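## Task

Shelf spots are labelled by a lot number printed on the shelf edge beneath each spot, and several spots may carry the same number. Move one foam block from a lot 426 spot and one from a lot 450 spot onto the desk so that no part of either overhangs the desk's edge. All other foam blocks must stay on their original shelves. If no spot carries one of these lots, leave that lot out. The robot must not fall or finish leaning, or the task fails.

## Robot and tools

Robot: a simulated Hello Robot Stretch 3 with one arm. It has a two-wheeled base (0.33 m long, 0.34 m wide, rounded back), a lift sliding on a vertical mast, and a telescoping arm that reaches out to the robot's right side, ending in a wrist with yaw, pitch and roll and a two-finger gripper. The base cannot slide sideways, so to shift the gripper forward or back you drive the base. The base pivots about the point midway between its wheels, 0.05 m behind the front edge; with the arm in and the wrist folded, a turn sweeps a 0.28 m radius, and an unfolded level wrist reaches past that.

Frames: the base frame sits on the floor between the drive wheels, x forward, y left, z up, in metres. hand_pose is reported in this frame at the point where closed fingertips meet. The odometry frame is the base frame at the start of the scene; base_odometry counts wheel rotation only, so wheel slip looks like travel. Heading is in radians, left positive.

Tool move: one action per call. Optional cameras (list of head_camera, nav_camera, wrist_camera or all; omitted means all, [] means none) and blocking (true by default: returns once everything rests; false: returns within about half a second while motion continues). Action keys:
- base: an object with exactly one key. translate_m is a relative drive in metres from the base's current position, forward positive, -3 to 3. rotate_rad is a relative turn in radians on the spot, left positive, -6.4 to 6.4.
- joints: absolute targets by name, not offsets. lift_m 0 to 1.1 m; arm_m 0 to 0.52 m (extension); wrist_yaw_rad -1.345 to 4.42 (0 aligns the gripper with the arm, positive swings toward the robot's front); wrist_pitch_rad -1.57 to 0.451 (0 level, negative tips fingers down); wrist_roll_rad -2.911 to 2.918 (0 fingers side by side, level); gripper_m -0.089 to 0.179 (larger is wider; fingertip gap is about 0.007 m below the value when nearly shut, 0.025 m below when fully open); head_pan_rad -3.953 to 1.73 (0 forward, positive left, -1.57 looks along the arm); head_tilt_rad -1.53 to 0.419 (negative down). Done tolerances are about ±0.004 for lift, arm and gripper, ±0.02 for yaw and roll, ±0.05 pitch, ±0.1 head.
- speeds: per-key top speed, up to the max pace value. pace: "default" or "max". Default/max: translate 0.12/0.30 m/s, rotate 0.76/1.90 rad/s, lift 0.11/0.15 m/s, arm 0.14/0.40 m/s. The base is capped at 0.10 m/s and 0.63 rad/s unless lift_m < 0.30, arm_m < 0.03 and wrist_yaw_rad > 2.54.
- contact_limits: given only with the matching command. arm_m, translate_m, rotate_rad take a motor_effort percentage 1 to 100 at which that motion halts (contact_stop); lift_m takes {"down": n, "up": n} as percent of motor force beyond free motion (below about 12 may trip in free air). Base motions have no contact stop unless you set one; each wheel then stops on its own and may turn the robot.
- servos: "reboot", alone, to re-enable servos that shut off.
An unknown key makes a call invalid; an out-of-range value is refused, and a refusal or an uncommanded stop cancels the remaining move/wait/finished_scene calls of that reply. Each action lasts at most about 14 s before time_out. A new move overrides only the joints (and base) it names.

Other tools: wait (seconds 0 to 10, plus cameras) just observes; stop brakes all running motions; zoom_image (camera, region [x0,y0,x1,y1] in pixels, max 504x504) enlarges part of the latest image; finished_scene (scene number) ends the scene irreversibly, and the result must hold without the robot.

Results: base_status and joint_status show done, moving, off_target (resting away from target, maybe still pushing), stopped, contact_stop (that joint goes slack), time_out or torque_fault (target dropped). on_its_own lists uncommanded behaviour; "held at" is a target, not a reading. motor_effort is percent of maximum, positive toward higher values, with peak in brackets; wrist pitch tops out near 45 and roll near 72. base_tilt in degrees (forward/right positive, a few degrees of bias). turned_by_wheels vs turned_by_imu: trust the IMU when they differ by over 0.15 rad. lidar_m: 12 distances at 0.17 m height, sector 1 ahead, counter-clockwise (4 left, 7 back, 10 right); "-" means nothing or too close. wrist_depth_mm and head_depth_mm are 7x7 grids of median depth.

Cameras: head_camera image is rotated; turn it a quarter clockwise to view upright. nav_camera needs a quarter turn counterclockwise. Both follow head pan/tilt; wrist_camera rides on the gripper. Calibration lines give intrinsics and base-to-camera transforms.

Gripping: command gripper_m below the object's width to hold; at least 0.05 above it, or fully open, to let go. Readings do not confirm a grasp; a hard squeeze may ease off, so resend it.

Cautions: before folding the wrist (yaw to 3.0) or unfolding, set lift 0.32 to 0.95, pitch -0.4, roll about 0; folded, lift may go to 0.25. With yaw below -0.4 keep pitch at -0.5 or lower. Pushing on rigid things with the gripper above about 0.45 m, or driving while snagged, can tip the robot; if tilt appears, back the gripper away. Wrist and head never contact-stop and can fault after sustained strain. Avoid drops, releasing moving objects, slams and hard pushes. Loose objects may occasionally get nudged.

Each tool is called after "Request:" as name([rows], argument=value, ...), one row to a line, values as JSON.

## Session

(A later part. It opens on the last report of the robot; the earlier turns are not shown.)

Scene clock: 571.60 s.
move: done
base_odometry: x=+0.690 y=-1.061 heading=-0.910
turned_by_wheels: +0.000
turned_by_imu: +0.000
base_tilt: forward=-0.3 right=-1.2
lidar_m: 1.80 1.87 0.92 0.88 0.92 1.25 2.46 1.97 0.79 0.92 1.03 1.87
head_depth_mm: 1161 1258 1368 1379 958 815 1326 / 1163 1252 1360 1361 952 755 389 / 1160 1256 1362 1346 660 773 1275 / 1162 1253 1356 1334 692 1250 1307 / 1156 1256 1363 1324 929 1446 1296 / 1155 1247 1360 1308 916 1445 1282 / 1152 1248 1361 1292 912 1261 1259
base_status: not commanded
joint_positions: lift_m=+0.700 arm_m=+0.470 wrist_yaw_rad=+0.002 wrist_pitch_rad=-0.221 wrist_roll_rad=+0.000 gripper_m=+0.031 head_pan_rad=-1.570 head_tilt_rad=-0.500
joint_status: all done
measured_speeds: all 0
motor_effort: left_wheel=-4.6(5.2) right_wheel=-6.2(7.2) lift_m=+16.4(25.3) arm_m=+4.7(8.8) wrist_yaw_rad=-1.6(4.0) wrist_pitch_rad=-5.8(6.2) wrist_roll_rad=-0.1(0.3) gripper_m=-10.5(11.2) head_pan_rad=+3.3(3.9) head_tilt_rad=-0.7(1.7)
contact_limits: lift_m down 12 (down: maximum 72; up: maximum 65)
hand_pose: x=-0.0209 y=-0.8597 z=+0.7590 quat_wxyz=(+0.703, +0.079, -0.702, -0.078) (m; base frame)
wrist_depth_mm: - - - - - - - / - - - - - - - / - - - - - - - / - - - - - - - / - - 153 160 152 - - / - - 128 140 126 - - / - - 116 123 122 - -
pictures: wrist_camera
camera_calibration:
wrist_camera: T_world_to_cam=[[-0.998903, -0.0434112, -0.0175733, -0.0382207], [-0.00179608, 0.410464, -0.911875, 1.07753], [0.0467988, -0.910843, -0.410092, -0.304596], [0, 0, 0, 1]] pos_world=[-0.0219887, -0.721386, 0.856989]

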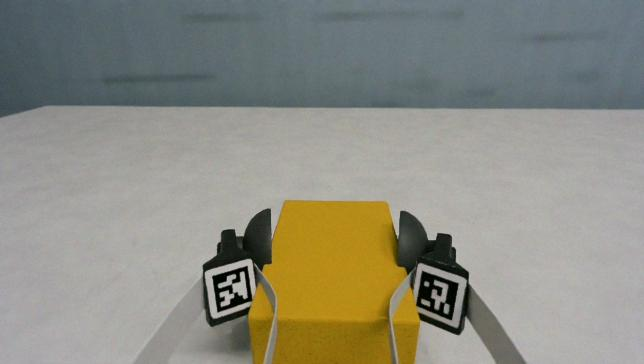

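Contact already. Release.

Request:
move(joints={"lift_m":0.71}, speeds={"lift_m":0.03}, cameras=[])

Request:
move(joints={"gripper_m":0.179}, cameras=["wrist_camera"])

Request:
move(joints={"arm_m":0.2}, speeds={"arm_m":0.15}, cameras=["head_camera","nav_camera"])

Scene clock: 578.17 s.
move: done
base_odometry: x=+0.690 y=-1.061 heading=-0.910
turned_by_wheels: +0.000
turned_by_imu: +0.000
base_tilt: forward=-0.3 right=-1.2
lidar_m: 1.81 1.87 0.92 0.88 0.92 1.25 2.47 1.97 0.79 0.92 1.02 1.87
head_depth_mm: 1162 1262 1368 1378 953 814 1325 / 1156 1250 1368 1361 945 501 388 / 1156 1251 1365 1342 653 797 1281 / 1152 1248 1362 1335 687 1255 1305 / 1154 1248 1361 1316 922 1447 1298 / 1155 1247 1365 1304 919 1437 1289 / 1156 1251 1360 1287 909 1254 1256
base_status: not commanded
joint_positions: lift_m=+0.710 arm_m=+0.470 wrist_yaw_rad=+0.002 wrist_pitch_rad=-0.250 wrist_roll_rad=+0.000 gripper_m=+0.031 head_pan_rad=-1.570 head_tilt_rad=-0.500
joint_status: all done
measured_speeds: all 0
motor_effort: left_wheel=-4.3(5.0) right_wheel=-5.5(6.7) lift_m=+28.4(29.0) arm_m=-3.7(3.7) wrist_yaw_rad=-2.8(3.0) wrist_pitch_rad=-0.4(5.8) wrist_roll_rad=+0.1(0.5) gripper_m=-10.8(11.5) head_pan_rad=+2.9(3.5) head_tilt_rad=-0.3(1.5)
hand_pose: x=-0.0210 y=-0.8573 z=+0.7620 quat_wxyz=(+0.702, +0.089, -0.701, -0.088) (m; base frame)
wrist_depth_mm: - - - - - - - / - - - - - - - / - - - - - - - / - - - - - - - / - - 153 159 152 - - / - - 128 141 127 - - / - - 116 125 123 - -
pictures: none
No camera images: "cameras" was empty.

Scene clock: 580.20 s.
move: done
base_odometry: x=+0.690 y=-1.061 heading=-0.910
turned_by_wheels: +0.000
turned_by_imu: +0.000
base_tilt: forward=-0.2 right=-1.3
lidar_m: 1.81 1.87 0.92 0.89 0.92 1.25 2.46 1.97 0.79 0.92 1.02 1.87
head_depth_mm: 1158 1253 1363 1379 954 816 1328 / 1158 1255 1360 1360 946 501 388 / 1157 1247 1366 1345 653 802 1270 / 1157 1245 1365 1331 685 1253 1301 / 1154 1250 1357 1313 923 1449 1295 / 1149 1252 1361 1299 917 1448 1301 / 1159 1244 1358 1283 914 1261 1264
base_status: not commanded
joint_positions: lift_m=+0.710 arm_m=+0.470 wrist_yaw_rad=+0.002 wrist_pitch_rad=-0.263 wrist_roll_rad=+0.000 gripper_m=+0.179 head_pan_rad=-1.570 head_tilt_rad=-0.500
joint_status: all done
measured_speeds: all 0
motor_effort: left_wheel=-4.7(5.1) right_wheel=-6.4(7.0) lift_m=+24.0(29.3) arm_m=-9.1(9.1) wrist_yaw_rad=-2.9(4.5) wrist_pitch_rad=+1.9(2.1) wrist_roll_rad=+0.1(0.3) gripper_m=+0.5(85.9) head_pan_rad=+3.0(3.9) head_tilt_rad=-0.5(1.1)
hand_pose: x=-0.0210 y=-0.8561 z=+0.7588 quat_wxyz=(+0.701, +0.094, -0.700, -0.092) (m; base frame)
wrist_depth_mm: - - - - - - - / - - - - - - - / - - - - - - - / - - - - - - - / - 142 - 155 155 - - / - 126 - 137 132 - - / - - - 128 126 - 105
pictures: wrist_camera
camera_calibration:
wrist_camera: T_world_to_cam=[[-0.998903, -0.0426338, -0.0193746, -0.0360364], [-0.00179746, 0.448325, -0.893869, 1.09465], [0.0467951, -0.892853, -0.44791, -0.257304], [0, 0, 0, 1]] pos_world=[-0.0219887, -0.722032, 0.86253]

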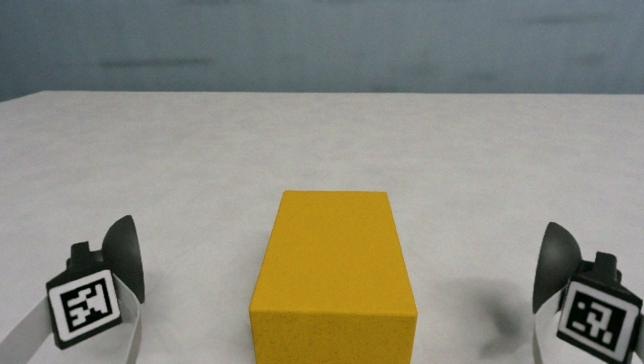

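Scene clock: 583.37 s.
move: done
base_odometry: x=+0.690 y=-1.061 heading=-0.910
turned_by_wheels: +0.000
turned_by_imu: +0.000
base_tilt: forward=-0.2 right=-1.2
lidar_m: 1.81 1.87 0.92 0.88 0.92 1.25 2.47 1.96 0.79 0.92 1.03 1.88
head_depth_mm: 1159 1255 1368 1379 954 813 1319 / 1157 1250 1359 1365 951 776 383 / 1155 1249 1360 1347 941 704 416 / 1156 1250 1358 1333 918 524 442 / 1154 1249 1356 1319 925 791 1294 / 1150 1253 1360 1295 918 1442 1298 / 1155 1244 1359 1291 913 1256 1263
base_status: not commanded
joint_positions: lift_m=+0.710 arm_m=+0.200 wrist_yaw_rad=+0.002 wrist_pitch_rad=-0.264 wrist_roll_rad=+0.000 gripper_m=+0.179 head_pan_rad=-1.570 head_tilt_rad=-0.500
joint_status: all done
measured_speeds: all 0
motor_effort: left_wheel=-4.4(4.9) right_wheel=-5.8(7.0) lift_m=+24.8(25.7) arm_m=-12.2(13.7) wrist_yaw_rad=-1.2(4.1) wrist_pitch_rad=+2.0(2.2) wrist_roll_rad=+0.0(0.3) gripper_m=+0.3(1.2) head_pan_rad=+3.1(4.0) head_tilt_rad=+0.6(0.9)
hand_pose: x=-0.0210 y=-0.5861 z=+0.7587 quat_wxyz=(+0.701, +0.094, -0.700, -0.092) (m; base frame)
wrist_depth_mm: - - - - - - - / - - - - - - - / - - - - - - - / - - - - - - - / - 143 - - - - - / - 126 - - - - - / 945 951 - - - - 105
pictures: head_camera (sideways), nav_camera (sideways)
camera_calibration:
head_camera: T_world_to_cam=[[-0.0466117, 0.432442, -0.900456, 1.18749], [0.997505, -0.0276946, -0.0649356, 0.0780432], [-0.0530187, -0.901236, -0.430072, 0.515635], [0, 0, 0, 1]] pos_world=[0.00484091, -0.0466521, 1.29611]
nav_camera: T_world_to_cam=[[0.0173979, -0.456178, 0.889718, -1.11483], [-0.999789, -0.0176341, 0.0105089, 0.0426343], [0.0108954, -0.889714, -0.456389, 0.547164], [0, 0, 0, 1]] pos_world=[0.0560594, -0.0209895, 1.24115]

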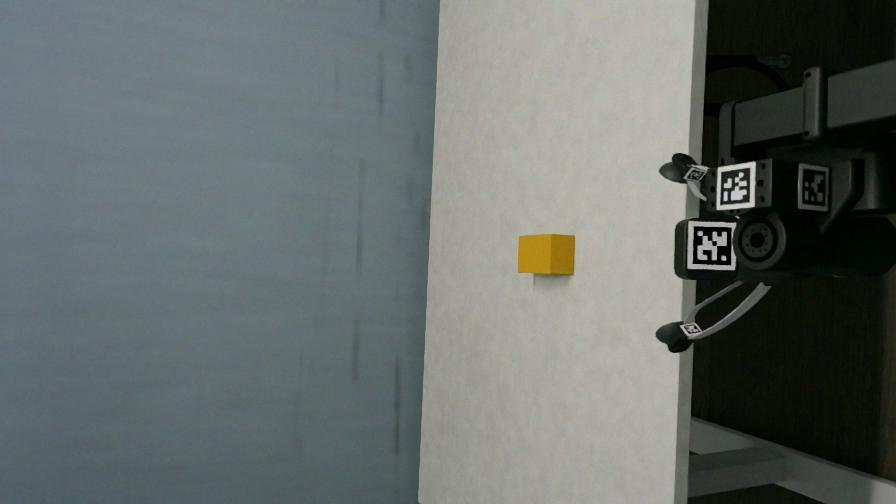

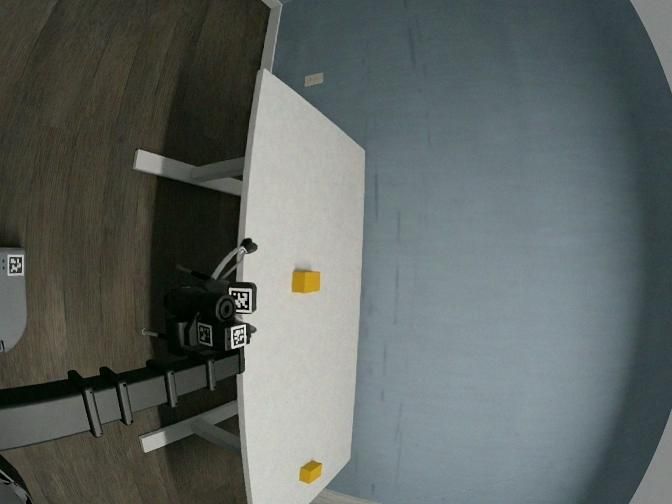

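Both blocks are on the desk.

Request:
finished_scene(scene=3)

The scene is finished: the task was done.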